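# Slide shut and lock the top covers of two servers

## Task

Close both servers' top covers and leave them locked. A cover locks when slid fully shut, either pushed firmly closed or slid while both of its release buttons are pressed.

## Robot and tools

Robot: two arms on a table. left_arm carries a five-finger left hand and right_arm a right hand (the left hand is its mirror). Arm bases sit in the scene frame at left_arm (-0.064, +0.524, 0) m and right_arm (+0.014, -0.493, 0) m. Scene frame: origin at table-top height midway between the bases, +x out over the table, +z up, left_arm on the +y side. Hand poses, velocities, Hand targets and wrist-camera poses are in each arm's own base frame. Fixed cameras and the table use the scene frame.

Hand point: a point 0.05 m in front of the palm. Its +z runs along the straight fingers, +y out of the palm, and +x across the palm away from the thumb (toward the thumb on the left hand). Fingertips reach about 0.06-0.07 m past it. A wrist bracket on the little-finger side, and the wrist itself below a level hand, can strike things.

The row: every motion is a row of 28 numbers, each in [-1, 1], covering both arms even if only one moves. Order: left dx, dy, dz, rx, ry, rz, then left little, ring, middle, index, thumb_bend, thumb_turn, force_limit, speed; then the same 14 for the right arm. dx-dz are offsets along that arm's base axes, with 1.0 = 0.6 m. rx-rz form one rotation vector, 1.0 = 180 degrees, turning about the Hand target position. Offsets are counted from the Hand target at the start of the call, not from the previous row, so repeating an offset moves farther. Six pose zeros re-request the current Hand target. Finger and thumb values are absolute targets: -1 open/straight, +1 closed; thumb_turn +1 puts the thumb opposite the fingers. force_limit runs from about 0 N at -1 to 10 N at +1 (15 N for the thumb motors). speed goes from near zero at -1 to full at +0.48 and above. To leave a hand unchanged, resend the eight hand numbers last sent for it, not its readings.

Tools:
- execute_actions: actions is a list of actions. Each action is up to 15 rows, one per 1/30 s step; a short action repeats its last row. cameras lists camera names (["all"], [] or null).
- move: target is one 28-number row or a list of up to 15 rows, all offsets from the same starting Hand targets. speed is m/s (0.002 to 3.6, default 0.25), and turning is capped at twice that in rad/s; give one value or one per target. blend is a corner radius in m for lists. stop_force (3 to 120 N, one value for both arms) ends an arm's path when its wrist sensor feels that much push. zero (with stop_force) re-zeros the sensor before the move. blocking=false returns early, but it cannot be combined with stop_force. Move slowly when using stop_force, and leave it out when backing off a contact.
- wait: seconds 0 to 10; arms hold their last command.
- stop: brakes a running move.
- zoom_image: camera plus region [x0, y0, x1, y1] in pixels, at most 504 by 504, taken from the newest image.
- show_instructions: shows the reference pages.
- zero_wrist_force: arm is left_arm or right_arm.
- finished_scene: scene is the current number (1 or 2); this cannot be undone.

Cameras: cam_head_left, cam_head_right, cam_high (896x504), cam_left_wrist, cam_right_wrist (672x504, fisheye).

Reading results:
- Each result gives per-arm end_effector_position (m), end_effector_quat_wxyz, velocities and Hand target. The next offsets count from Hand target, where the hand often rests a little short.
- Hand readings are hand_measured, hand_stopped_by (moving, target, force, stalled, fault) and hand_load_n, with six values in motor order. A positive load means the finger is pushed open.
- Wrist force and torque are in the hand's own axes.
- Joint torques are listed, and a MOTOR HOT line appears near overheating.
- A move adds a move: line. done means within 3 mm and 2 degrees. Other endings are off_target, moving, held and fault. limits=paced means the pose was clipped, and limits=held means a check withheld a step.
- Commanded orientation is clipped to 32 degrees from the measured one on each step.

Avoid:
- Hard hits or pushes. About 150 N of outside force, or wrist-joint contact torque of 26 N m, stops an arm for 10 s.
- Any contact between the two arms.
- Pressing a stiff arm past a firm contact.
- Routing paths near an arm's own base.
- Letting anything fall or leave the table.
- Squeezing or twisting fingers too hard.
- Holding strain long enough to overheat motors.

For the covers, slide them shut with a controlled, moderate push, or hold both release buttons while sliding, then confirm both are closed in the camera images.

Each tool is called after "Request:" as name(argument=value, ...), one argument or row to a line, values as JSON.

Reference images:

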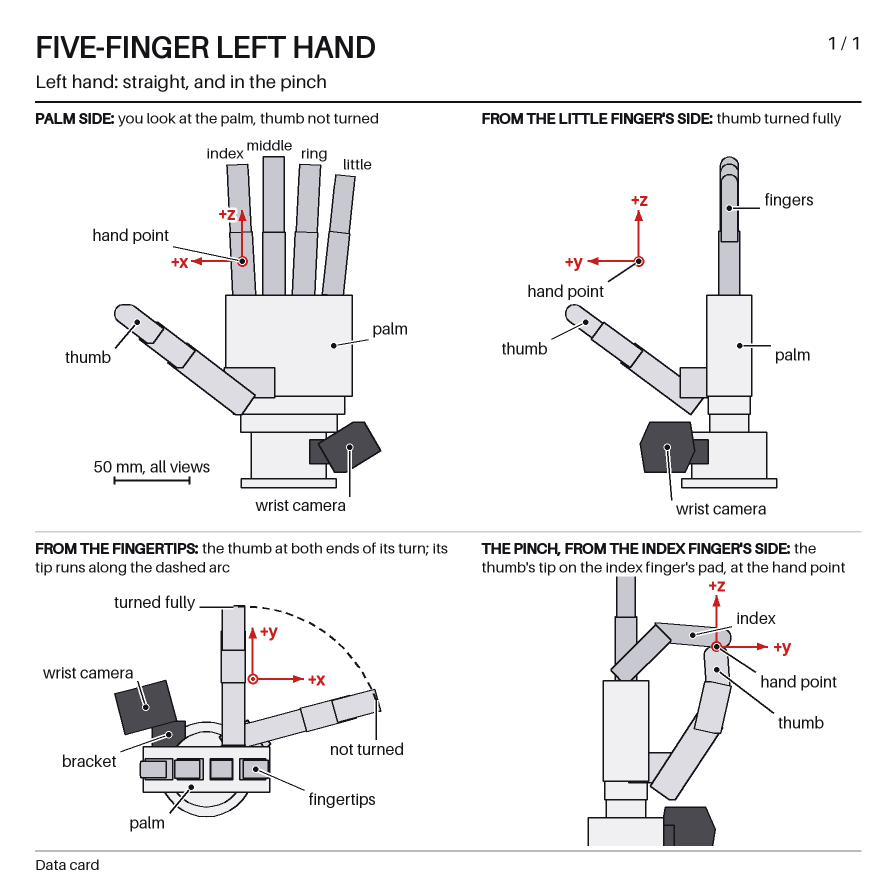

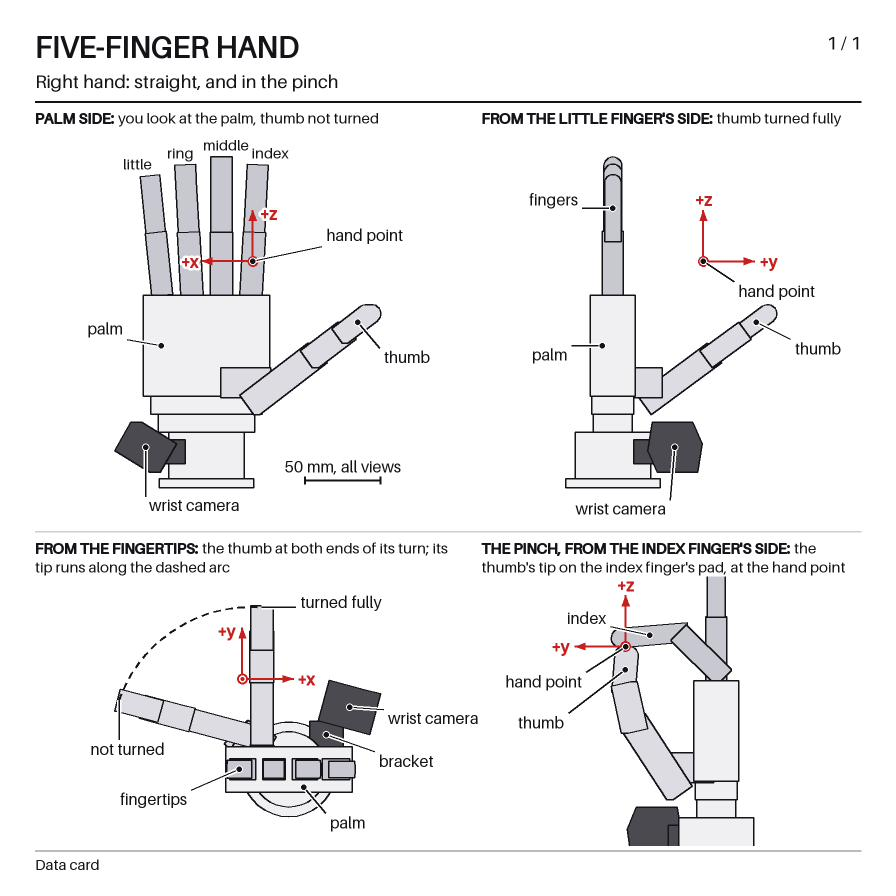

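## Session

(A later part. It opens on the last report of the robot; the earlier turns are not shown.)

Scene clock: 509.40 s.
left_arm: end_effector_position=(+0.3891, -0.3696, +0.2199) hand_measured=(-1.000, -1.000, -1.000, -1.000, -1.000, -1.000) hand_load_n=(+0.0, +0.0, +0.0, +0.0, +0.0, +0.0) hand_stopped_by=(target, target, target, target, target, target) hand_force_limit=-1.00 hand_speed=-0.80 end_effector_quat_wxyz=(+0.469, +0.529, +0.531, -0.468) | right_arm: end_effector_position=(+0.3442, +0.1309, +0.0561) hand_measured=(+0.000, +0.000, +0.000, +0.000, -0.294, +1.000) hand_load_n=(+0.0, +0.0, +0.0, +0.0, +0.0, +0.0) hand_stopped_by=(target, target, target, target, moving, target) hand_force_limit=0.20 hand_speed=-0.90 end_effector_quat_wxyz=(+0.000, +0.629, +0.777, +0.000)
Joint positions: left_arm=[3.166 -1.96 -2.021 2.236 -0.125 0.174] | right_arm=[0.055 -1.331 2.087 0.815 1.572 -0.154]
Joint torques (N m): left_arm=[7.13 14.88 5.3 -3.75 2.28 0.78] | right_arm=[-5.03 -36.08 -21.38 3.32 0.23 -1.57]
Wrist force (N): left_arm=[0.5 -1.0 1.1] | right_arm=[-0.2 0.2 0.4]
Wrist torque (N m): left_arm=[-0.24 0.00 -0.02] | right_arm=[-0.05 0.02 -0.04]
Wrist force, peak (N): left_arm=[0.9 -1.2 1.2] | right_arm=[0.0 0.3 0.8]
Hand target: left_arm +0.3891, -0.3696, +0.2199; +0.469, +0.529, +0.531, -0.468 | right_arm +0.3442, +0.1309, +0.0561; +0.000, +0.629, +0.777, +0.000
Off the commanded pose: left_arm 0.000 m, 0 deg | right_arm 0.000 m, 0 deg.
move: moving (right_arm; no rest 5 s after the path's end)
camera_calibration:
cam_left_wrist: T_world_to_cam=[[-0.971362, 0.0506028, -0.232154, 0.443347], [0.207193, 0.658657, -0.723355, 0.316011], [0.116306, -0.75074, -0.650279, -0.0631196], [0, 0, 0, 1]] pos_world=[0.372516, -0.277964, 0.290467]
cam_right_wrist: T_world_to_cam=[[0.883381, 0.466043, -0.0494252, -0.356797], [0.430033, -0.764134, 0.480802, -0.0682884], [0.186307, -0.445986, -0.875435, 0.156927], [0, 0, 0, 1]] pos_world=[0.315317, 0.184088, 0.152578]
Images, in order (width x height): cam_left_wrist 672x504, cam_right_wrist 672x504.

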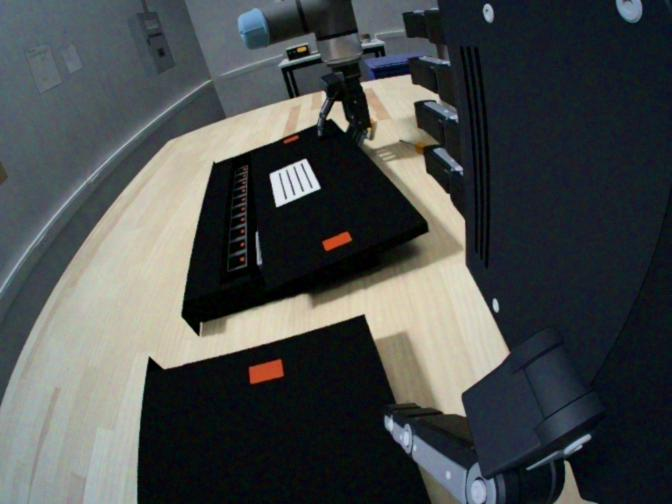

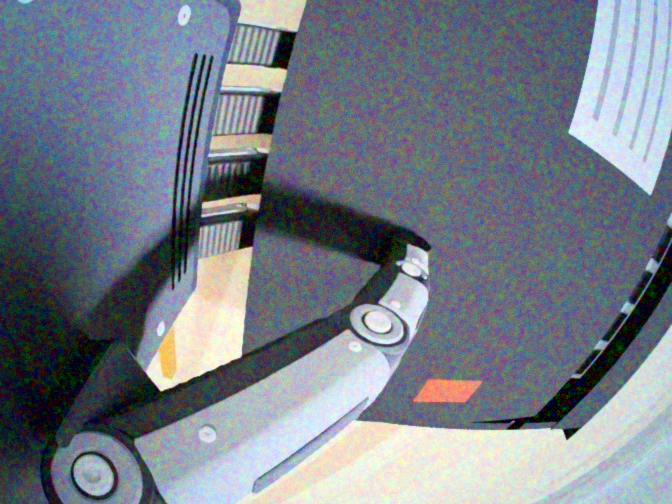

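Request:
wait(
  seconds=4,
)

Request:
move(
  target=[0,0,0,0,0,0,-1,-1,-1,-1,-1,-1,-1,-0.8,0,0,0,0,0,0,0.35,0.35,0.36,0.36,0.3,1,0.2,-0.9],
)

Request:
wait(
  seconds=2,
  cameras=["cam_left_wrist", "cam_right_wrist"],
)

Scene clock: 514.83 s.
left_arm: end_effector_position=(+0.3891, -0.3696, +0.2199) hand_measured=(-1.000, -1.000, -1.000, -1.000, -1.000, -1.000) hand_load_n=(+0.0, +0.0, +0.0, +0.0, +0.0, +0.0) hand_stopped_by=(target, target, target, target, target, target) hand_force_limit=-1.00 hand_speed=-0.80 end_effector_quat_wxyz=(+0.469, +0.529, +0.531, -0.468) | right_arm: end_effector_position=(+0.3442, +0.1309, +0.0561) hand_measured=(+0.000, +0.000, +0.000, +0.000, -0.188, +1.000) hand_load_n=(+0.0, +0.0, +0.0, +0.0, +8.5, +0.5) hand_stopped_by=(target, target, target, target, force, target) hand_force_limit=0.20 hand_speed=-0.90 end_effector_quat_wxyz=(+0.000, +0.629, +0.777, +0.000)
Joint positions: left_arm=[3.166 -1.96 -2.021 2.236 -0.125 0.174] | right_arm=[0.055 -1.331 2.087 0.815 1.572 -0.154]
Joint torques (N m): left_arm=[7.01 15.46 4.76 -3.61 2.17 0.8] | right_arm=[-7.03 -10.49 -1.3 3.42 -0.65 -1.23]
Wrist force (N): left_arm=[0.7 -0.8 1.1] | right_arm=[0.3 4.2 -5.3]
Wrist torque (N m): left_arm=[-0.21 -0.02 -0.02] | right_arm=[-0.07 0.03 0.02]
Wrist force, peak (N): left_arm=[0.9 -0.9 1.5] | right_arm=[0.2 4.8 -5.7]
Hand target: left_arm +0.3891, -0.3696, +0.2199; +0.469, +0.529, +0.531, -0.468 | right_arm +0.3442, +0.1309, +0.0561; +0.000, +0.629, +0.777, +0.000
Off the commanded pose: left_arm 0.000 m, 0 deg | right_arm 0.000 m, 0 deg.
wait: 4.00 s; at rest from the start

Scene clock: 516.10 s.
left_arm: end_effector_position=(+0.3891, -0.3696, +0.2199) hand_measured=(-1.000, -1.000, -1.000, -1.000, -1.000, -1.000) hand_load_n=(+0.0, +0.0, +0.0, +0.0, +0.0, +0.0) hand_stopped_by=(target, target, target, target, target, target) hand_force_limit=-1.00 hand_speed=-0.80 end_effector_quat_wxyz=(+0.469, +0.529, +0.531, -0.468) | right_arm: end_effector_position=(+0.3442, +0.1309, +0.0561) hand_measured=(+0.276, +0.250, +0.248, +0.268, -0.190, +1.000) hand_load_n=(+8.5, +2.5, +5.0, +8.0, +12.5, +0.5) hand_stopped_by=(force, force, force, force, force, target) hand_force_limit=0.20 hand_speed=-0.90 end_effector_quat_wxyz=(+0.000, +0.629, +0.777, +0.000)
Joint positions: left_arm=[3.166 -1.96 -2.021 2.236 -0.125 0.174] | right_arm=[0.055 -1.331 2.087 0.815 1.572 -0.154]
Joint torques (N m): left_arm=[7.4 15.2 5.09 -3.55 2.21 0.68] | right_arm=[-8.11 -10.84 0.24 3.25 -1.01 -0.99]
Wrist force (N): left_arm=[0.6 -0.9 1.1] | right_arm=[0.3 7.2 -7.7]
Wrist torque (N m): left_arm=[-0.22 -0.01 -0.02] | right_arm=[-0.15 -0.25 0.15]
Wrist force, peak (N): left_arm=[0.8 -1.2 1.1] | right_arm=[0.2 7.8 -8.1]
Hand target: left_arm +0.3891, -0.3696, +0.2199; +0.469, +0.529, +0.531, -0.468 | right_arm +0.3442, +0.1309, +0.0561; +0.000, +0.629, +0.777, +0.000
Off the commanded pose: left_arm 0.000 m, 0 deg | right_arm 0.000 m, 0 deg.
move: done

Scene clock: 518.10 s.
left_arm: end_effector_position=(+0.3891, -0.3696, +0.2199) hand_measured=(-1.000, -1.000, -1.000, -1.000, -1.000, -1.000) hand_load_n=(+0.0, +0.0, +0.0, +0.0, +0.0, +0.0) hand_stopped_by=(target, target, target, target, target, target) hand_force_limit=-1.00 hand_speed=-0.80 end_effector_quat_wxyz=(+0.469, +0.529, +0.531, -0.468) | right_arm: end_effector_position=(+0.3442, +0.1309, +0.0561) hand_measured=(+0.276, +0.250, +0.248, +0.268, -0.190, +1.000) hand_load_n=(+8.5, +2.5, +5.0, +8.0, +12.5, +0.5) hand_stopped_by=(force, force, force, force, force, target) hand_force_limit=0.20 hand_speed=-0.90 end_effector_quat_wxyz=(+0.000, +0.629, +0.777, +0.000)
Joint positions: left_arm=[3.166 -1.96 -2.021 2.236 -0.125 0.174] | right_arm=[0.055 -1.331 2.087 0.815 1.572 -0.154]
Joint torques (N m): left_arm=[6.73 15.38 4.63 -3.59 2.08 0.65] | right_arm=[-7.44 -10.27 0.22 3.45 -0.84 -1.11]
Wrist force (N): left_arm=[0.8 -1.0 1.2] | right_arm=[0.6 7.3 -7.8]
Wrist torque (N m): left_arm=[-0.23 -0.06 0.00] | right_arm=[-0.14 -0.31 0.18]
Wrist force, peak (N): left_arm=[0.9 -1.2 1.3] | right_arm=[0.5 7.3 -8.0]
Hand target: left_arm +0.3891, -0.3696, +0.2199; +0.469, +0.529, +0.531, -0.468 | right_arm +0.3442, +0.1309, +0.0561; +0.000, +0.629, +0.777, +0.000
Off the commanded pose: left_arm 0.000 m, 0 deg | right_arm 0.000 m, 0 deg.
wait: 2.00 s; at rest by 0.17 s
camera_calibration:
cam_left_wrist: T_world_to_cam=[[-0.971362, 0.0506028, -0.232154, 0.443347], [0.207193, 0.658657, -0.723355, 0.316011], [0.116306, -0.75074, -0.650279, -0.0631196], [0, 0, 0, 1]] pos_world=[0.372516, -0.277964, 0.290467]
cam_right_wrist: T_world_to_cam=[[0.883381, 0.466043, -0.0494252, -0.356797], [0.430033, -0.764134, 0.480802, -0.0682884], [0.186307, -0.445986, -0.875435, 0.156927], [0, 0, 0, 1]] pos_world=[0.315317, 0.184088, 0.152578]
Images, in order (width x height): cam_left_wrist 672x504, cam_right_wrist 672x504.

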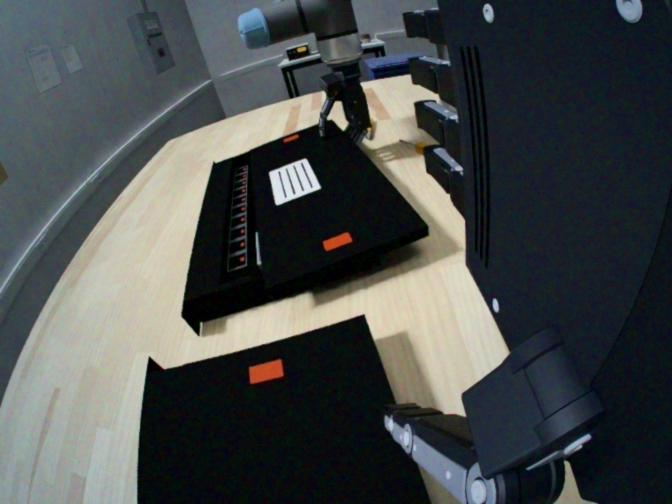

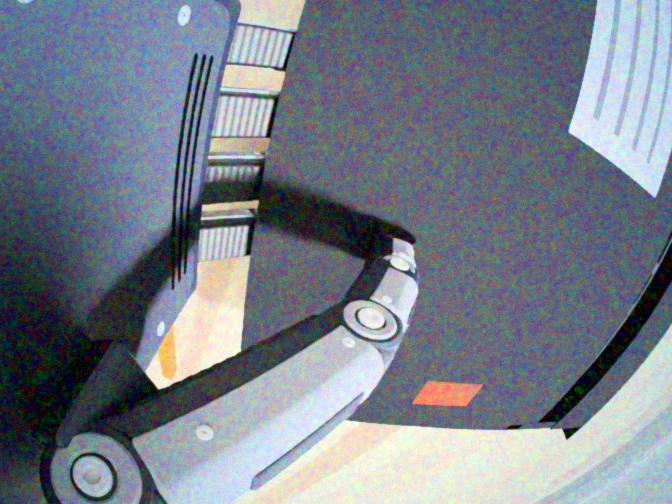

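Request:
move(
  target=[0,0,0,0,0,0,-1,-1,-1,-1,-1,-1,-1,-0.8,0,0,0.035,0,0,0,0.35,0.35,0.36,0.36,0.3,1,0.2,-0.9],
  speed=0.05,
  cameras=["cam_left_wrist", "cam_right_wrist", "cam_high"],
)

Scene clock: 521.73 s.
left_arm: end_effector_position=(+0.3891, -0.3696, +0.2199) hand_measured=(-1.000, -1.000, -1.000, -1.000, -1.000, -1.000) hand_load_n=(+0.0, -0.5, +0.0, +0.0, +0.0, +0.0) hand_stopped_by=(target, target, target, target, target, target) hand_force_limit=-1.00 hand_speed=-0.80 end_effector_quat_wxyz=(+0.469, +0.529, +0.531, -0.468) | right_arm: end_effector_position=(+0.3442, +0.1309, +0.0770) hand_measured=(+0.278, +0.250, +0.248, +0.268, -0.190, +1.000) hand_load_n=(+0.5, +2.0, +12.5, +6.0, +11.0, +0.0) hand_stopped_by=(force, force, force, force, force, target) hand_force_limit=0.20 hand_speed=-0.90 end_effector_quat_wxyz=(+0.000, +0.629, +0.777, +0.000)
Joint positions: left_arm=[3.166 -1.96 -2.021 2.236 -0.125 0.174] | right_arm=[0.055 -1.368 2.065 0.874 1.572 -0.154]
Joint torques (N m): left_arm=[7.1 14.89 4.94 -3.5 2.15 0.59] | right_arm=[-3.87 -36.01 -24.59 3.66 -0.85 -0.01]
Wrist force (N): left_arm=[0.6 -0.9 1.2] | right_arm=[0.9 0.9 4.3]
Wrist torque (N m): left_arm=[-0.23 -0.03 -0.01] | right_arm=[0.01 -0.10 0.00]
Wrist force, peak (N): left_arm=[0.8 -1.0 1.3] | right_arm=[0.5 7.5 -8.1]
Hand target: left_arm +0.3891, -0.3696, +0.2199; +0.469, +0.529, +0.531, -0.468 | right_arm +0.3442, +0.1309, +0.0771; +0.000, +0.629, +0.777, +0.000
Off the commanded pose: left_arm 0.000 m, 0 deg | right_arm 0.000 m, 0 deg.
move: done
camera_calibration:
cam_left_wrist: T_world_to_cam=[[-0.971362, 0.0506028, -0.232154, 0.443347], [0.207193, 0.658657, -0.723355, 0.316011], [0.116306, -0.75074, -0.650279, -0.0631196], [0, 0, 0, 1]] pos_world=[0.372516, -0.277964, 0.290467]
cam_right_wrist: T_world_to_cam=[[0.883397, 0.466004, -0.0495028, -0.355743], [0.430042, -0.764153, 0.480764, -0.078378], [0.18621, -0.445994, -0.875451, 0.175346], [0, 0, 0, 1]] pos_world=[0.315317, 0.184088, 0.173578]
Images, in order (width x height): cam_high 896x504, cam_left_wrist 672x504, cam_right_wrist 672x504.

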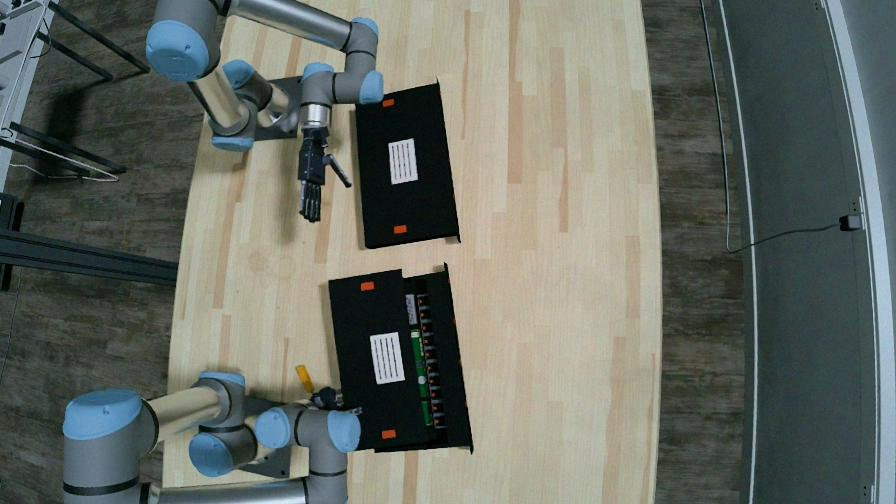

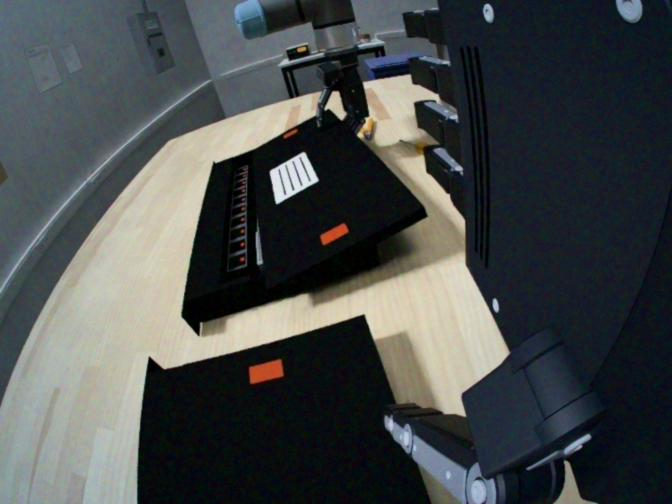

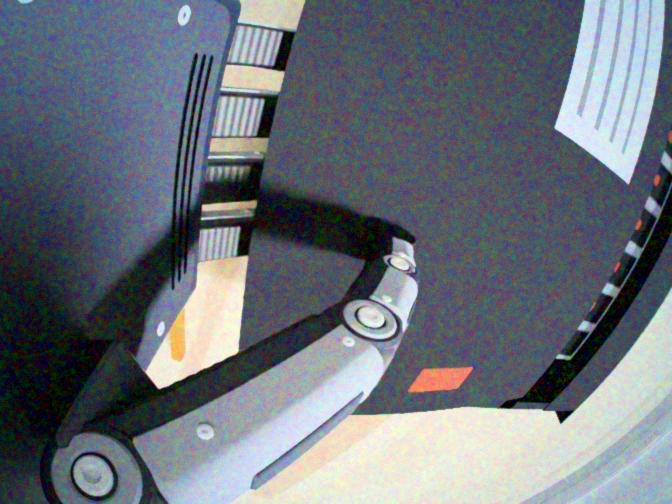

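Request:
zoom_image(
  camera="cam_left_wrist",
  region=[170, 90, 450, 330],
)

Request:
zoom_image(
  camera="cam_right_wrist",
  region=[350, 200, 672, 504],
)

Scaled by 1.800 from the camera's 672x504 image, which has a finer 960x720 frame.

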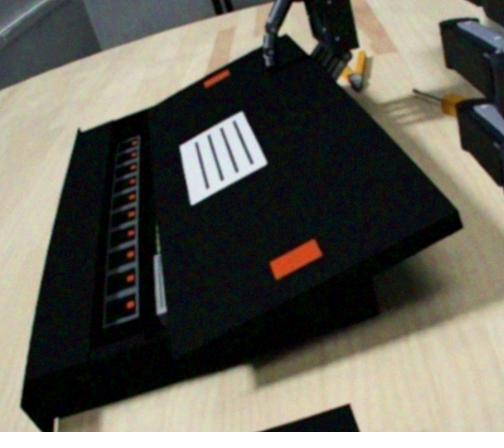

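Scaled by 1.565 from the camera's 672x504 image, which has a finer 960x720 frame.

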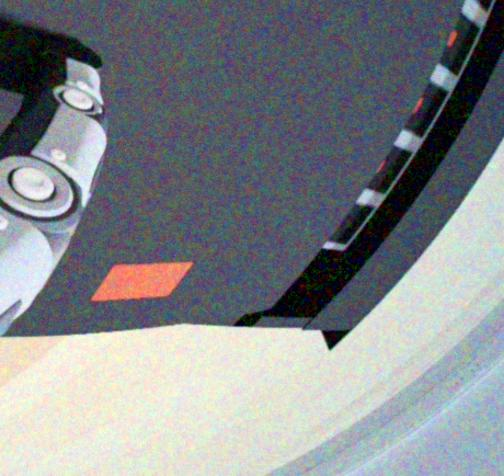

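Request:
move(
  target=[0,0,0,0,0,0,-1,-1,-1,-1,-1,-1,-1,-0.8,0,0,0.022,-0.0272,-0.0058,0,0.35,0.35,0.36,0.36,0.3,1,0.2,-0.9],
  speed=0.04,
  cameras=["cam_left_wrist", "cam_right_wrist", "cam_high"],
)

Request:
zoom_image(
  camera="cam_left_wrist",
  region=[170, 90, 450, 330],
)

Request:
zoom_image(
  camera="cam_right_wrist",
  region=[350, 200, 672, 504],
)

Scene clock: 536.90 s.
left_arm: end_effector_position=(+0.3891, -0.3696, +0.2199) hand_measured=(-1.000, -1.000, -1.000, -1.000, -1.000, -1.000) hand_load_n=(+0.0, +0.0, +0.0, +0.0, +0.0, +0.0) hand_stopped_by=(target, target, target, target, target, target) hand_force_limit=-1.00 hand_speed=-0.80 end_effector_quat_wxyz=(+0.469, +0.529, +0.531, -0.468) | right_arm: end_effector_position=(+0.3443, +0.1308, +0.0903) hand_measured=(+0.278, +0.250, +0.248, +0.266, -0.190, +1.000) hand_load_n=(+1.0, +1.0, +9.5, +10.0, +11.0, +0.0) hand_stopped_by=(force, force, force, force, force, target) hand_force_limit=0.20 hand_speed=-0.90 end_effector_quat_wxyz=(+0.034, +0.629, +0.776, -0.028)
Joint positions: left_arm=[3.166 -1.96 -2.021 2.236 -0.125 0.174] | right_arm=[0.129 -1.37 2.034 0.9 1.659 -0.081]
Joint torques (N m): left_arm=[7.1 15.5 5.35 -3.41 1.92 0.55] | right_arm=[9.6 -11.67 -25.66 3.67 2.51 1.82]
Wrist force (N): left_arm=[0.8 -1.1 1.3] | right_arm=[1.7 0.6 3.9]
Wrist torque (N m): left_arm=[-0.26 -0.04 0.00] | right_arm=[-0.03 -0.01 -0.15]
Wrist force, peak (N): left_arm=[0.8 -1.0 1.4] | right_arm=[0.9 1.1 4.9]
Hand target: left_arm +0.3891, -0.3696, +0.2199; +0.469, +0.529, +0.531, -0.468 | right_arm +0.3442, +0.1309, +0.0903; +0.034, +0.629, +0.776, -0.028
Off the commanded pose: left_arm 0.000 m, 0 deg | right_arm 0.000 m, 0 deg.
move: done
camera_calibration:
cam_left_wrist: T_world_to_cam=[[-0.971362, 0.0506028, -0.232154, 0.443347], [0.207193, 0.658657, -0.723355, 0.316011], [0.116306, -0.75074, -0.650279, -0.0631196], [0, 0, 0, 1]] pos_world=[0.372516, -0.277964, 0.290467]
cam_right_wrist: T_world_to_cam=[[0.88453, 0.460769, -0.0727855, -0.352725], [0.420548, -0.720147, 0.551839, -0.093609], [0.201854, -0.518728, -0.830768, 0.187061], [0, 0, 0, 1]] pos_world=[0.313604, 0.192147, 0.181388]
Images, in order (width x height): cam_high 896x504, cam_left_wrist 672x504, cam_right_wrist 672x504.

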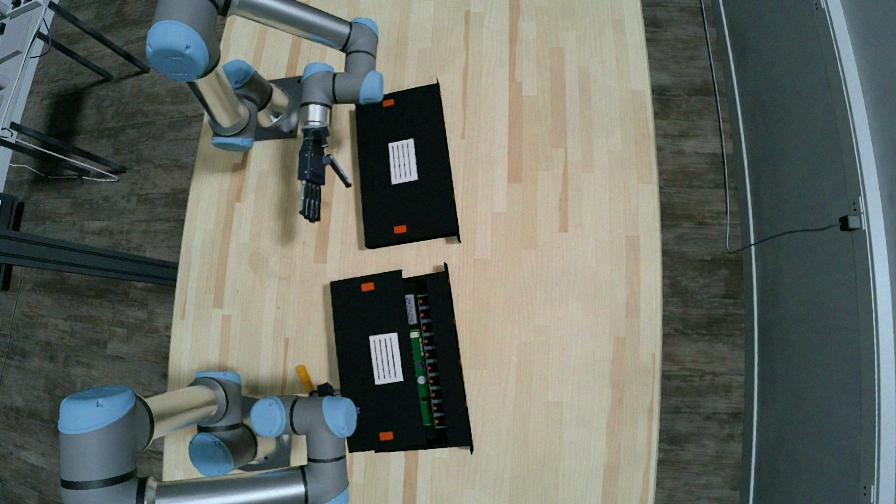

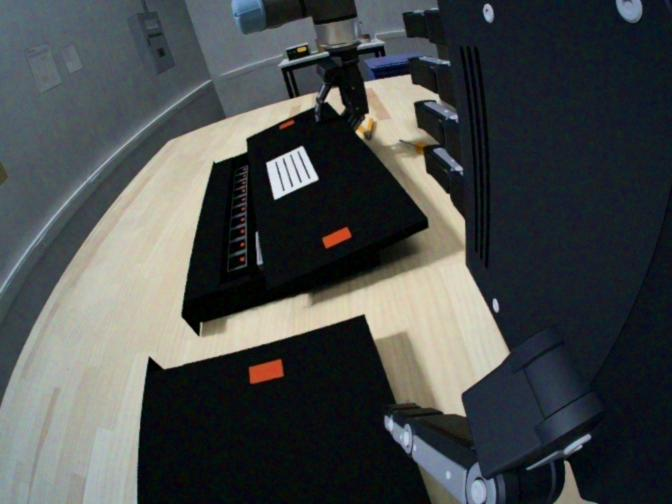

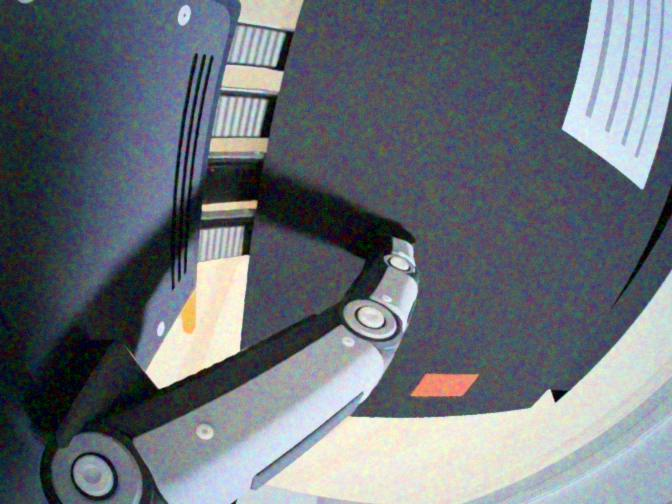

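Scaled by 1.800 from the camera's 672x504 image, which has a finer 960x720 frame.

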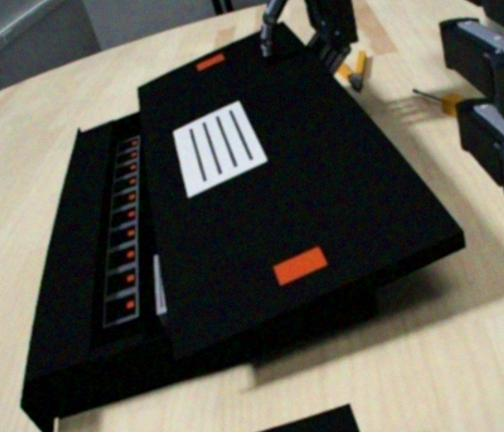

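Scaled by 1.565 from the camera's 672x504 image, which has a finer 960x720 frame.

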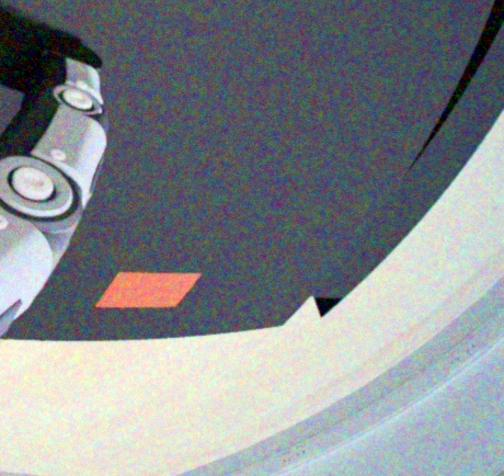

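Request:
move(
  target=[0,0,0,0,0,0,-1,-1,-1,-1,-1,-1,-1,-0.8,0.0069,-0.0326,0,0,0,0,0.35,0.35,0.36,0.36,0.3,1,0.2,-0.9],
  speed=0.03,
  stop_force=5,
  cameras=["cam_left_wrist", "cam_right_wrist", "cam_high"],
)

Request:
zoom_image(
  camera="cam_left_wrist",
  region=[170, 90, 450, 330],
)

Request:
zoom_image(
  camera="cam_high",
  region=[300, 250, 500, 470],
)

Scene clock: 542.43 s.
left_arm: end_effector_position=(+0.3891, -0.3696, +0.2199) hand_measured=(-1.000, -1.000, -1.000, -1.000, -1.000, -1.000) hand_load_n=(+0.0, +0.0, +0.0, +0.0, +0.0, +0.0) hand_stopped_by=(target, target, target, target, target, target) hand_force_limit=-1.00 hand_speed=-0.80 end_effector_quat_wxyz=(+0.469, +0.529, +0.531, -0.468) | right_arm: end_effector_position=(+0.3483, +0.1119, +0.0903) hand_measured=(+0.278, +0.250, +0.248, +0.266, -0.190, +1.000) hand_load_n=(+0.5, +0.5, +9.5, +11.0, +10.5, -1.0) hand_stopped_by=(force, force, force, force, force, target) hand_force_limit=0.20 hand_speed=-0.90 end_effector_quat_wxyz=(+0.034, +0.629, +0.776, -0.028)
Joint positions: left_arm=[3.166 -1.96 -2.021 2.236 -0.125 0.174] | right_arm=[0.063 -1.385 2.05 0.893 1.658 -0.147]
Joint torques (N m): left_arm=[7.16 14.74 4.8 -3.4 2.11 0.54] | right_arm=[8.72 -11.42 -25.35 3.27 3.64 2.16]
Wrist force (N): left_arm=[0.8 -0.9 1.0] | right_arm=[6.3 0.5 4.2]
Wrist torque (N m): left_arm=[-0.21 -0.06 0.00] | right_arm=[-0.02 0.05 -0.23]
Wrist force, peak (N): left_arm=[0.6 -1.2 1.4] | right_arm=[10.3 1.2 4.7]
Hand target: left_arm +0.3891, -0.3696, +0.2199; +0.469, +0.529, +0.531, -0.468 | right_arm +0.3483, +0.1119, +0.0903; +0.034, +0.629, +0.776, -0.028 (not the last commanded pose)
Off the commanded pose: left_arm 0.000 m, 0 deg | right_arm 0.001 m, 0 deg.
move: contact (right_arm)
camera_calibration:
cam_left_wrist: T_world_to_cam=[[-0.971362, 0.0506028, -0.232154, 0.443347], [0.207193, 0.658657, -0.723355, 0.316011], [0.116306, -0.75074, -0.650279, -0.0631196], [0, 0, 0, 1]] pos_world=[0.372516, -0.277964, 0.290467]
cam_right_wrist: T_world_to_cam=[[0.884551, 0.460701, -0.0729633, -0.347472], [0.420552, -0.720048, 0.551967, -0.109015], [0.201755, -0.518928, -0.830668, 0.176445], [0, 0, 0, 1]] pos_world=[0.317605, 0.173147, 0.181388]
Images, in order (width x height): cam_high 896x504, cam_left_wrist 672x504, cam_right_wrist 672x504.

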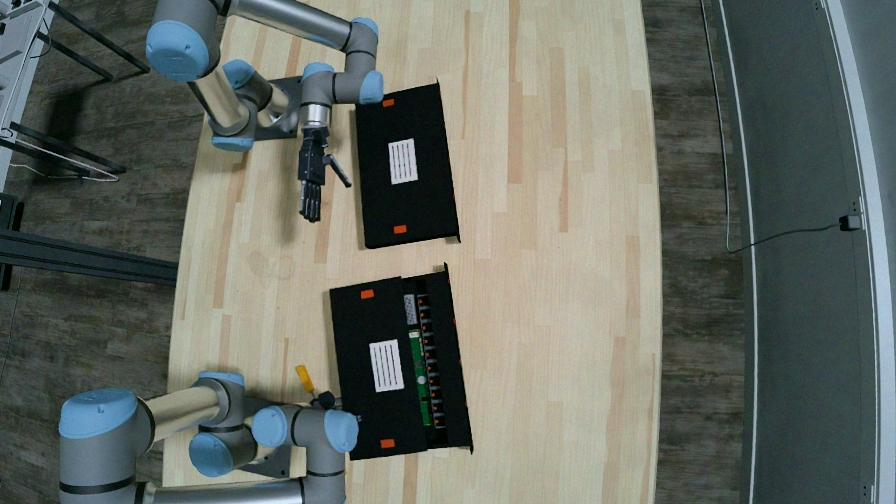

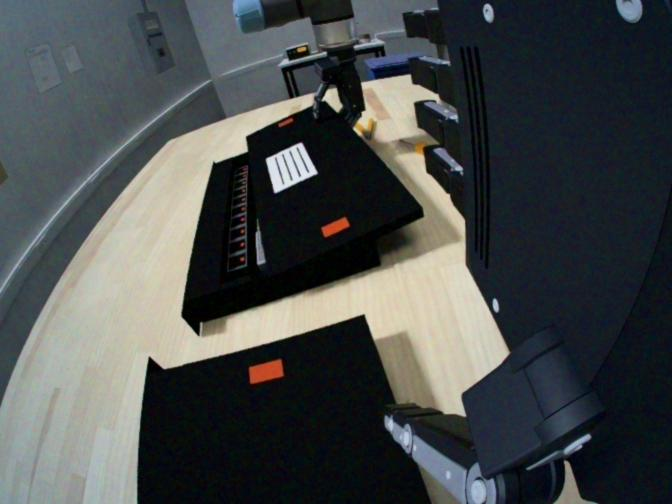

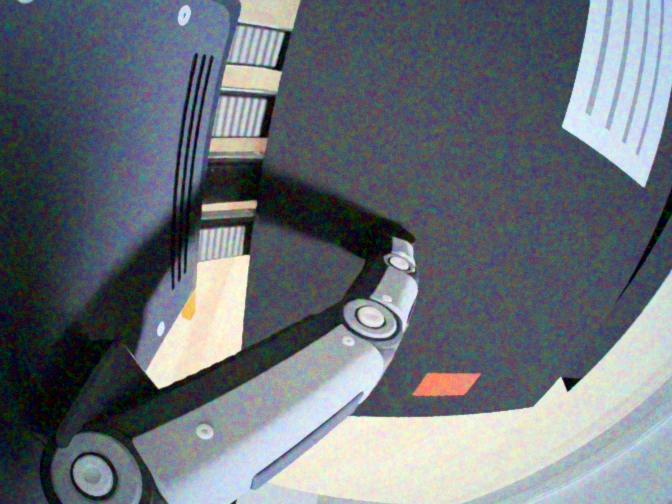

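Scaled by 1.800 from the camera's 672x504 image, which has a finer 960x720 frame.

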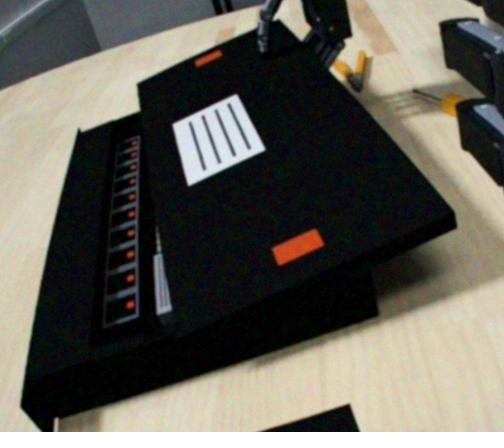

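Scaled by 2.291 from the camera's 896x504 image, which has a finer 1280x720 frame.

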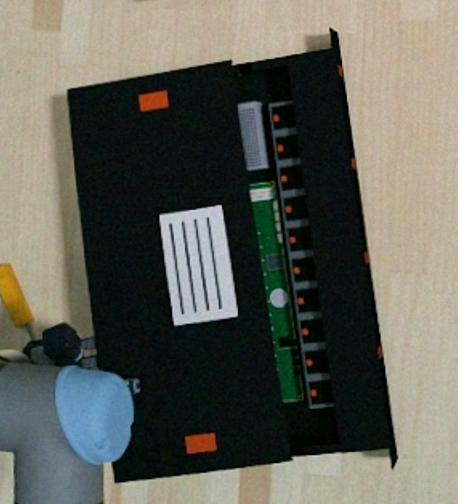

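Request:
move(
  target=[0,0,0,0,0,0,-1,-1,-1,-1,-1,-1,-1,-0.8,-0.0004,0.0016,-0.047,0.0272,0.0058,0,0.35,0.35,0.36,0.36,0.3,1,0.2,-0.9],
  speed=0.03,
  cameras=["cam_left_wrist", "cam_right_wrist", "cam_high"],
)

Request:
zoom_image(
  camera="cam_left_wrist",
  region=[170, 90, 450, 330],
)

Request:
zoom_image(
  camera="cam_high",
  region=[300, 250, 500, 470],
)

Scene clock: 547.63 s.
left_arm: end_effector_position=(+0.3891, -0.3696, +0.2199) hand_measured=(-1.000, -1.000, -1.000, -1.000, -1.000, -1.000) hand_load_n=(+0.0, +0.0, +0.0, +0.0, +0.0, +0.0) hand_stopped_by=(target, target, target, target, target, target) hand_force_limit=-1.00 hand_speed=-0.80 end_effector_quat_wxyz=(+0.469, +0.529, +0.531, -0.468) | right_arm: end_effector_position=(+0.3480, +0.1128, +0.0621) hand_measured=(+0.276, +0.250, +0.248, +0.266, -0.190, +1.000) hand_load_n=(+13.5, +6.5, +7.5, +7.0, +10.5, +0.0) hand_stopped_by=(force, force, force, force, force, target) hand_force_limit=0.20 hand_speed=-0.90 end_effector_quat_wxyz=(+0.000, +0.629, +0.777, +0.000)
Joint positions: left_arm=[3.166 -1.96 -2.021 2.236 -0.125 0.174] | right_arm=[-0.009 -1.352 2.094 0.829 1.572 -0.218]
Joint torques (N m): left_arm=[6.77 14.88 4.61 -3.48 2.03 0.51] | right_arm=[-11.49 -8.48 -2.58 0.8 -2.73 -1.58]
Wrist force (N): left_arm=[0.8 -1.0 1.0] | right_arm=[-0.5 -1.9 2.4]
Wrist torque (N m): left_arm=[-0.23 -0.05 0.00] | right_arm=[-0.23 -0.81 0.16]
Wrist force, peak (N): left_arm=[0.9 -1.1 1.3] | right_arm=[6.8 0.4 4.4]
Hand target: left_arm +0.3891, -0.3696, +0.2199; +0.469, +0.529, +0.531, -0.468 | right_arm +0.3480, +0.1128, +0.0621; +0.000, +0.629, +0.777, +0.000
Off the commanded pose: left_arm 0.000 m, 0 deg | right_arm 0.000 m, 0 deg.
move: done
camera_calibration:
cam_left_wrist: T_world_to_cam=[[-0.971362, 0.0506028, -0.232154, 0.443347], [0.207193, 0.658657, -0.723355, 0.316011], [0.116306, -0.75074, -0.650279, -0.0631196], [0, 0, 0, 1]] pos_world=[0.372516, -0.277964, 0.290467]
cam_right_wrist: T_world_to_cam=[[0.883437, 0.465921, -0.0495644, -0.351439], [0.429959, -0.764087, 0.480943, -0.086616], [0.18621, -0.446193, -0.87535, 0.153583], [0, 0, 0, 1]] pos_world=[0.319117, 0.166089, 0.158678]
Images, in order (width x height): cam_high 896x504, cam_left_wrist 672x504, cam_right_wrist 672x504.

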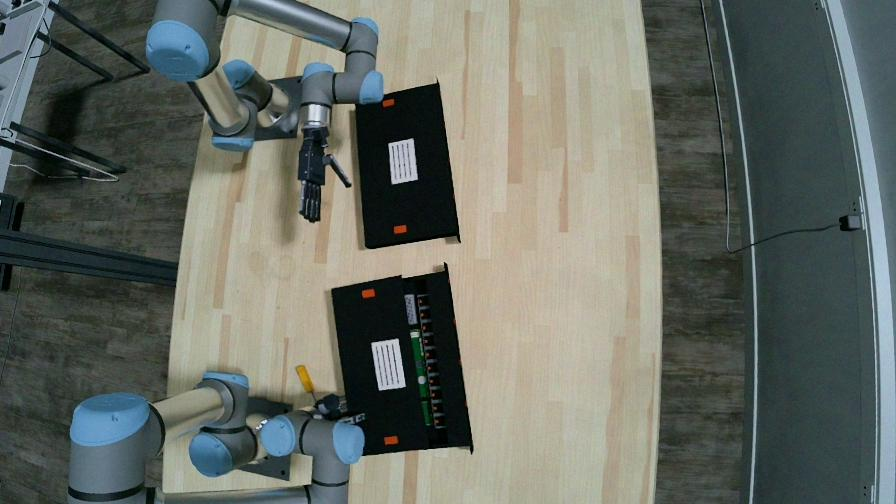

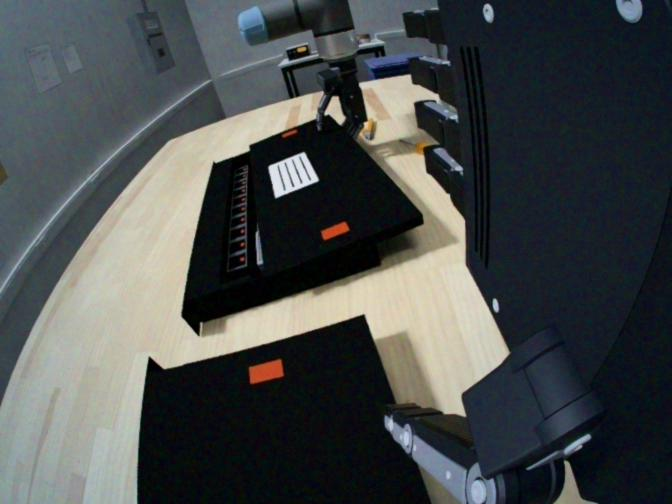

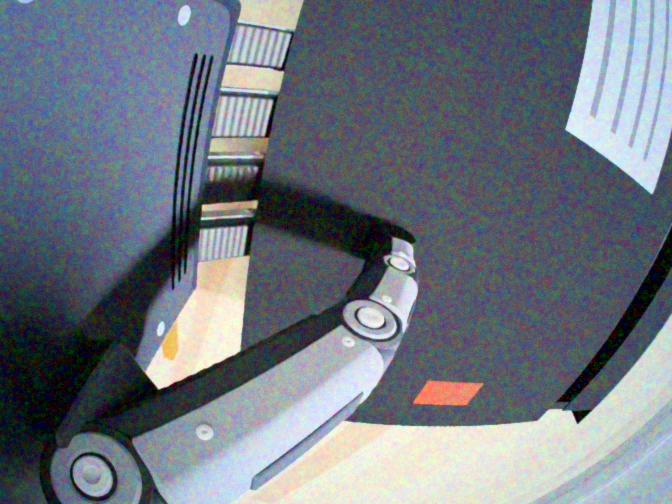

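Scaled by 1.800 from the camera's 672x504 image, which has a finer 960x720 frame.

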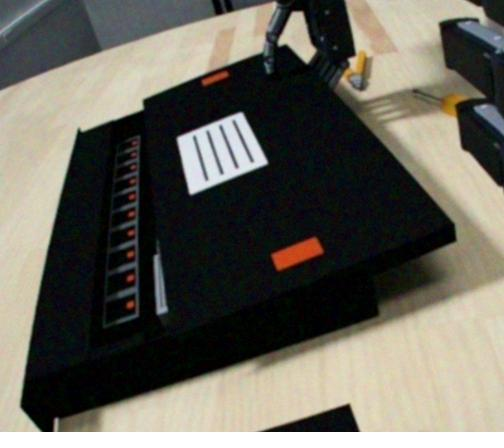

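Scaled by 2.291 from the camera's 896x504 image, which has a finer 1280x720 frame.

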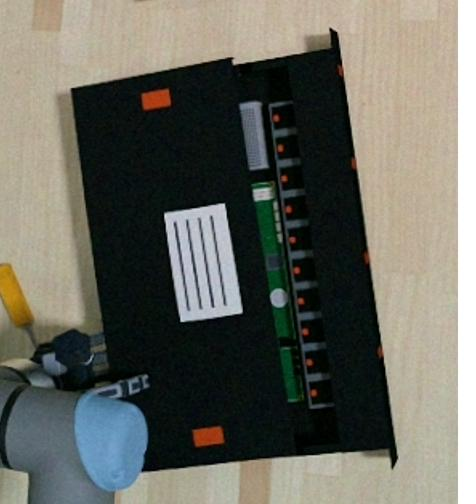

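Request:
move(
  target=[0,0,0,0,0,0,-1,-1,-1,-1,-1,-1,-1,-0.8,0,0,0,0,0,0,0.27,0.24,0.24,0.25,-1,1,0.2,-0.6],
)

Request:
move(
  target=[0,0,0,0,0,0,-1,-1,-1,-1,-1,-1,-1,-0.8,0,0,0,0,0,0,0,0,0,0,-1,-1,0.2,-0.6],
)

Request:
move(
  target=[
    [0,0,0,0,0,0,-1,-1,-1,-1,-1,-1,-1,-0.8,0,0,-0.0268,0,0,0,0,0,0,0,-1,-1,0.2,-0.6],
    [0,0,0,0,0,0,-1,-1,-1,-1,-1,-1,-1,-0.8,-0.114,-0.0243,-0.0268,0,0,0,0,0,0,0,-1,-1,0.2,-0.6],
    [0,0,0,0,0,0,-1,-1,-1,-1,-1,-1,-1,-0.8,-0.114,-0.0243,0.13,0,0,0,0,0,0,0,-1,-1,0.2,-0.6],
  ],
  speed=0.1,
  stop_force=10,
  cameras=["cam_left_wrist", "cam_right_wrist", "cam_high"],
)

Request:
zoom_image(
  camera="cam_left_wrist",
  region=[170, 90, 450, 330],
)

Request:
zoom_image(
  camera="cam_high",
  region=[300, 250, 500, 470],
)

Scene clock: 558.00 s.
left_arm: end_effector_position=(+0.3891, -0.3696, +0.2199) hand_measured=(-1.000, -1.000, -1.000, -1.000, -1.000, -1.000) hand_load_n=(+0.0, +0.0, +0.0, +0.0, +0.0, +0.0) hand_stopped_by=(target, target, target, target, target, target) hand_force_limit=-1.00 hand_speed=-0.80 end_effector_quat_wxyz=(+0.469, +0.529, +0.531, -0.468) | right_arm: end_effector_position=(+0.3480, +0.1128, +0.0620) hand_measured=(+0.270, +0.240, +0.240, +0.250, -1.000, +1.000) hand_load_n=(+3.5, +0.0, +0.0, +0.0, +0.0, +0.0) hand_stopped_by=(force, target, target, target, target, target) hand_force_limit=0.20 hand_speed=-0.60 end_effector_quat_wxyz=(+0.000, +0.629, +0.777, +0.000)
Joint positions: left_arm=[3.166 -1.96 -2.021 2.236 -0.125 0.174] | right_arm=[-0.009 -1.352 2.094 0.828 1.572 -0.218]
Joint torques (N m): left_arm=[7.14 15.49 5.05 -3.38 1.91 0.42] | right_arm=[-9.46 -21.27 -4.02 3.79 1.22 0.32]
Wrist force (N): left_arm=[0.7 -0.8 1.1] | right_arm=[0.2 1.1 2.7]
Wrist torque (N m): left_arm=[-0.20 -0.04 -0.01] | right_arm=[-0.02 -0.20 0.10]
Wrist force, peak (N): left_arm=[0.9 -1.1 1.2] | right_arm=[-0.3 -2.0 2.6]
Hand target: left_arm +0.3891, -0.3696, +0.2199; +0.469, +0.529, +0.531, -0.468 | right_arm +0.3480, +0.1128, +0.0621; +0.000, +0.629, +0.777, +0.000
Off the commanded pose: left_arm 0.000 m, 0 deg | right_arm 0.000 m, 0 deg.
move: done

Scene clock: 560.87 s.
left_arm: end_effector_position=(+0.3891, -0.3696, +0.2199) hand_measured=(-1.000, -1.000, -1.000, -1.000, -1.000, -1.000) hand_load_n=(+0.0, +0.0, +0.0, +0.0, +0.0, -0.5) hand_stopped_by=(target, target, target, target, target, target) hand_force_limit=-1.00 hand_speed=-0.80 end_effector_quat_wxyz=(+0.469, +0.529, +0.531, -0.468) | right_arm: end_effector_position=(+0.3480, +0.1128, +0.0621) hand_measured=(+0.000, +0.000, +0.000, +0.000, -1.000, -1.000) hand_load_n=(+0.5, +0.0, +0.0, +0.0, +0.0, +0.0) hand_stopped_by=(target, target, target, target, target, target) hand_force_limit=0.20 hand_speed=-0.60 end_effector_quat_wxyz=(+0.000, +0.629, +0.777, +0.000)
Joint positions: left_arm=[3.166 -1.96 -2.021 2.236 -0.125 0.174] | right_arm=[-0.009 -1.352 2.094 0.828 1.572 -0.218]
Joint torques (N m): left_arm=[7.35 15.3 4.66 -3.32 1.86 0.47] | right_arm=[-4.76 -34.63 -6.53 1.21 0.91 1.38]
Wrist force (N): left_arm=[0.6 -0.7 1.1] | right_arm=[-0.1 -0.9 1.7]
Wrist torque (N m): left_arm=[-0.19 -0.02 -0.02] | right_arm=[-0.11 -0.12 -0.04]
Wrist force, peak (N): left_arm=[0.8 -1.2 1.4] | right_arm=[0.1 1.1 2.8]
Hand target: left_arm +0.3891, -0.3696, +0.2199; +0.469, +0.529, +0.531, -0.468 | right_arm +0.3480, +0.1128, +0.0621; +0.000, +0.629, +0.777, +0.000
Off the commanded pose: left_arm 0.000 m, 0 deg | right_arm 0.000 m, 0 deg.
move: done

Scene clock: 563.80 s.
left_arm: end_effector_position=(+0.3891, -0.3696, +0.2199) hand_measured=(-1.000, -1.000, -1.000, -1.000, -1.000, -1.000) hand_load_n=(+0.0, +0.0, +0.0, +0.0, +0.0, +0.0) hand_stopped_by=(target, target, target, target, target, target) hand_force_limit=-1.00 hand_speed=-0.80 end_effector_quat_wxyz=(+0.469, +0.529, +0.531, -0.468) | right_arm: end_effector_position=(+0.2796, +0.0982, +0.1401) hand_measured=(+0.000, +0.000, +0.000, +0.000, -1.000, -1.000) hand_load_n=(+0.0, +0.5, +0.0, +0.0, +0.0, +0.0) hand_stopped_by=(target, target, target, target, target, target) hand_force_limit=0.20 hand_speed=-0.60 end_effector_quat_wxyz=(+0.000, +0.629, +0.777, +0.000)
Joint positions: left_arm=[3.166 -1.96 -2.021 2.236 -0.125 0.174] | right_arm=[-0.082 -1.656 2.178 1.048 1.572 -0.291]
Joint torques (N m): left_arm=[7.32 15.22 4.62 -3.25 1.87 0.48] | right_arm=[-12.32 -25.98 -26.65 3.48 -1.97 -1.46]
Wrist force (N): left_arm=[0.5 -0.8 1.2] | right_arm=[0.2 0.1 0.5]
Wrist torque (N m): left_arm=[-0.20 -0.01 -0.02] | right_arm=[-0.06 -0.02 0.05]
Wrist force, peak (N): left_arm=[0.7 -1.1 1.5] | right_arm=[-0.1 -1.0 1.7]
Hand target: left_arm +0.3891, -0.3696, +0.2199; +0.469, +0.529, +0.531, -0.468 | right_arm +0.2796, +0.0982, +0.1401; +0.000, +0.629, +0.777, +0.000
Off the commanded pose: left_arm 0.000 m, 0 deg | right_arm 0.000 m, 0 deg.
move: done
camera_calibration:
cam_left_wrist: T_world_to_cam=[[-0.971362, 0.0506028, -0.232154, 0.443347], [0.207193, 0.658657, -0.723355, 0.316011], [0.116306, -0.75074, -0.650279, -0.0631196], [0, 0, 0, 1]] pos_world=[0.372516, -0.277964, 0.290467]
cam_right_wrist: T_world_to_cam=[[0.883435, 0.465936, -0.0494607, -0.280375], [0.429964, -0.764194, 0.480768, -0.105772], [0.18621, -0.445994, -0.875451, 0.22799], [0, 0, 0, 1]] pos_world=[0.250717, 0.151488, 0.236578]
Images, in order (width x height): cam_high 896x504, cam_left_wrist 672x504, cam_right_wrist 672x504.

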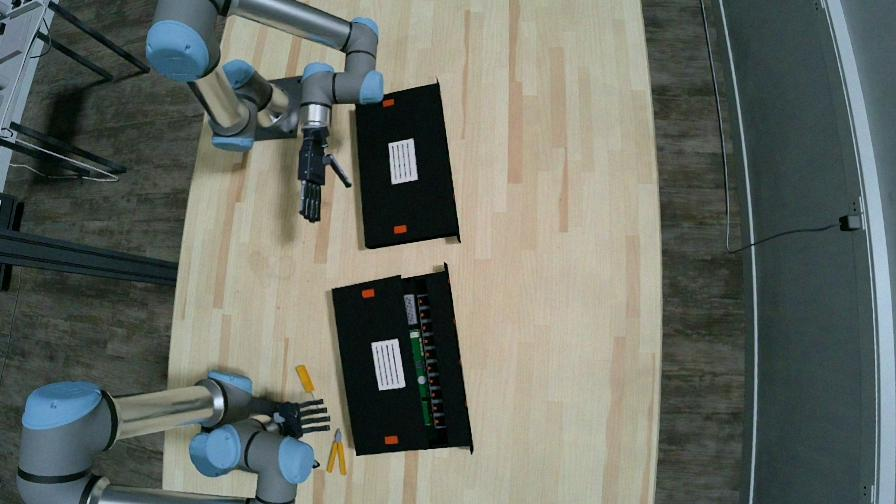

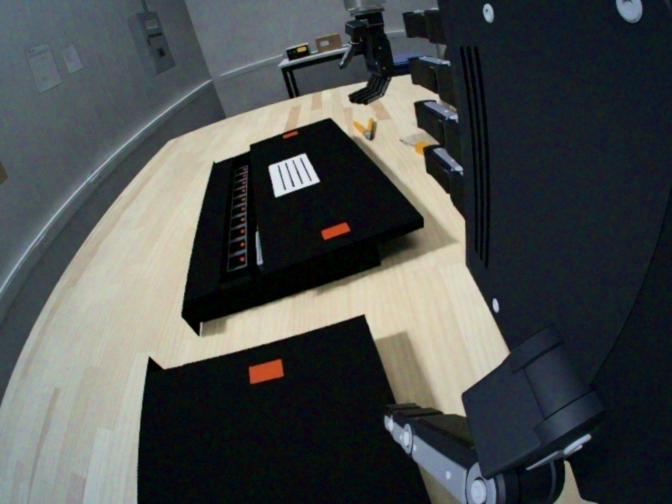

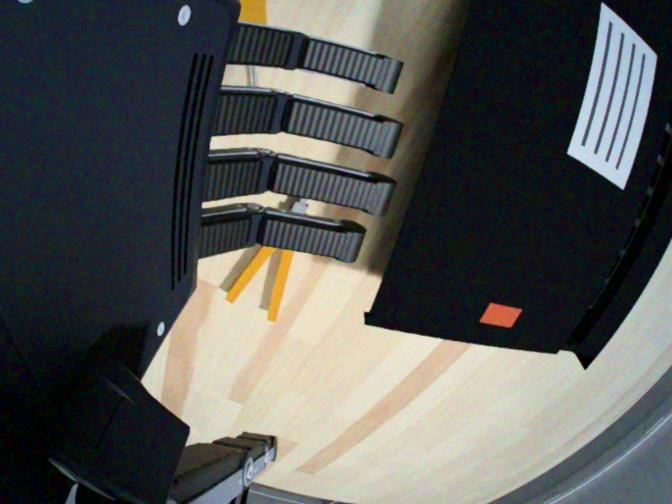

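Scaled by 1.800 from the camera's 672x504 image, which has a finer 960x720 frame.

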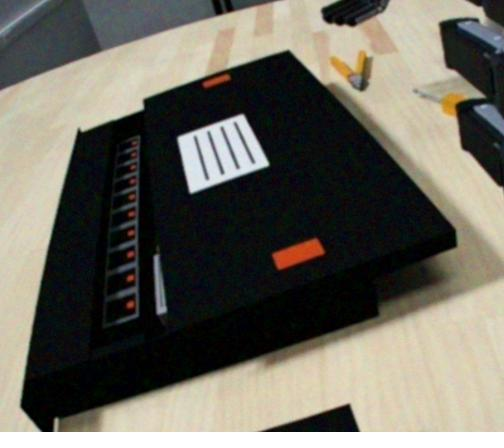

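Scaled by 2.291 from the camera's 896x504 image, which has a finer 1280x720 frame.

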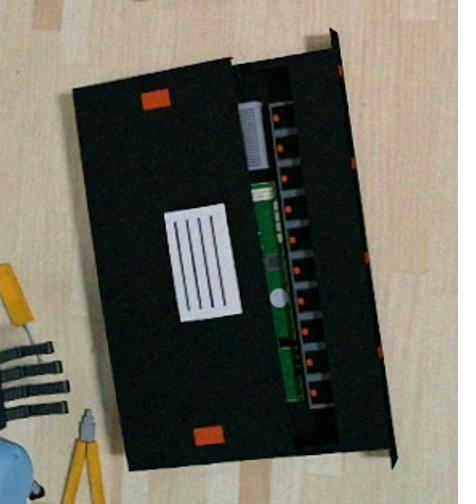

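Request:
zoom_image(
  camera="cam_left_wrist",
  region=[230, 200, 430, 340],
)

Request:
zoom_image(
  camera="cam_right_wrist",
  region=[350, 250, 620, 400],
)

Scaled by 2.520 from the camera's 672x504 image, which has a finer 960x720 frame.

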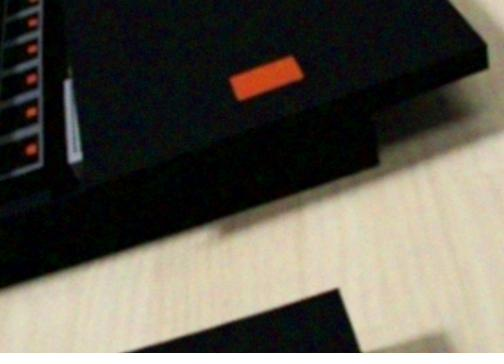

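Scaled by 1.867 from the camera's 672x504 image, which has a finer 960x720 frame.

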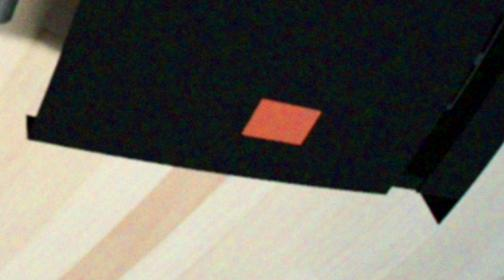

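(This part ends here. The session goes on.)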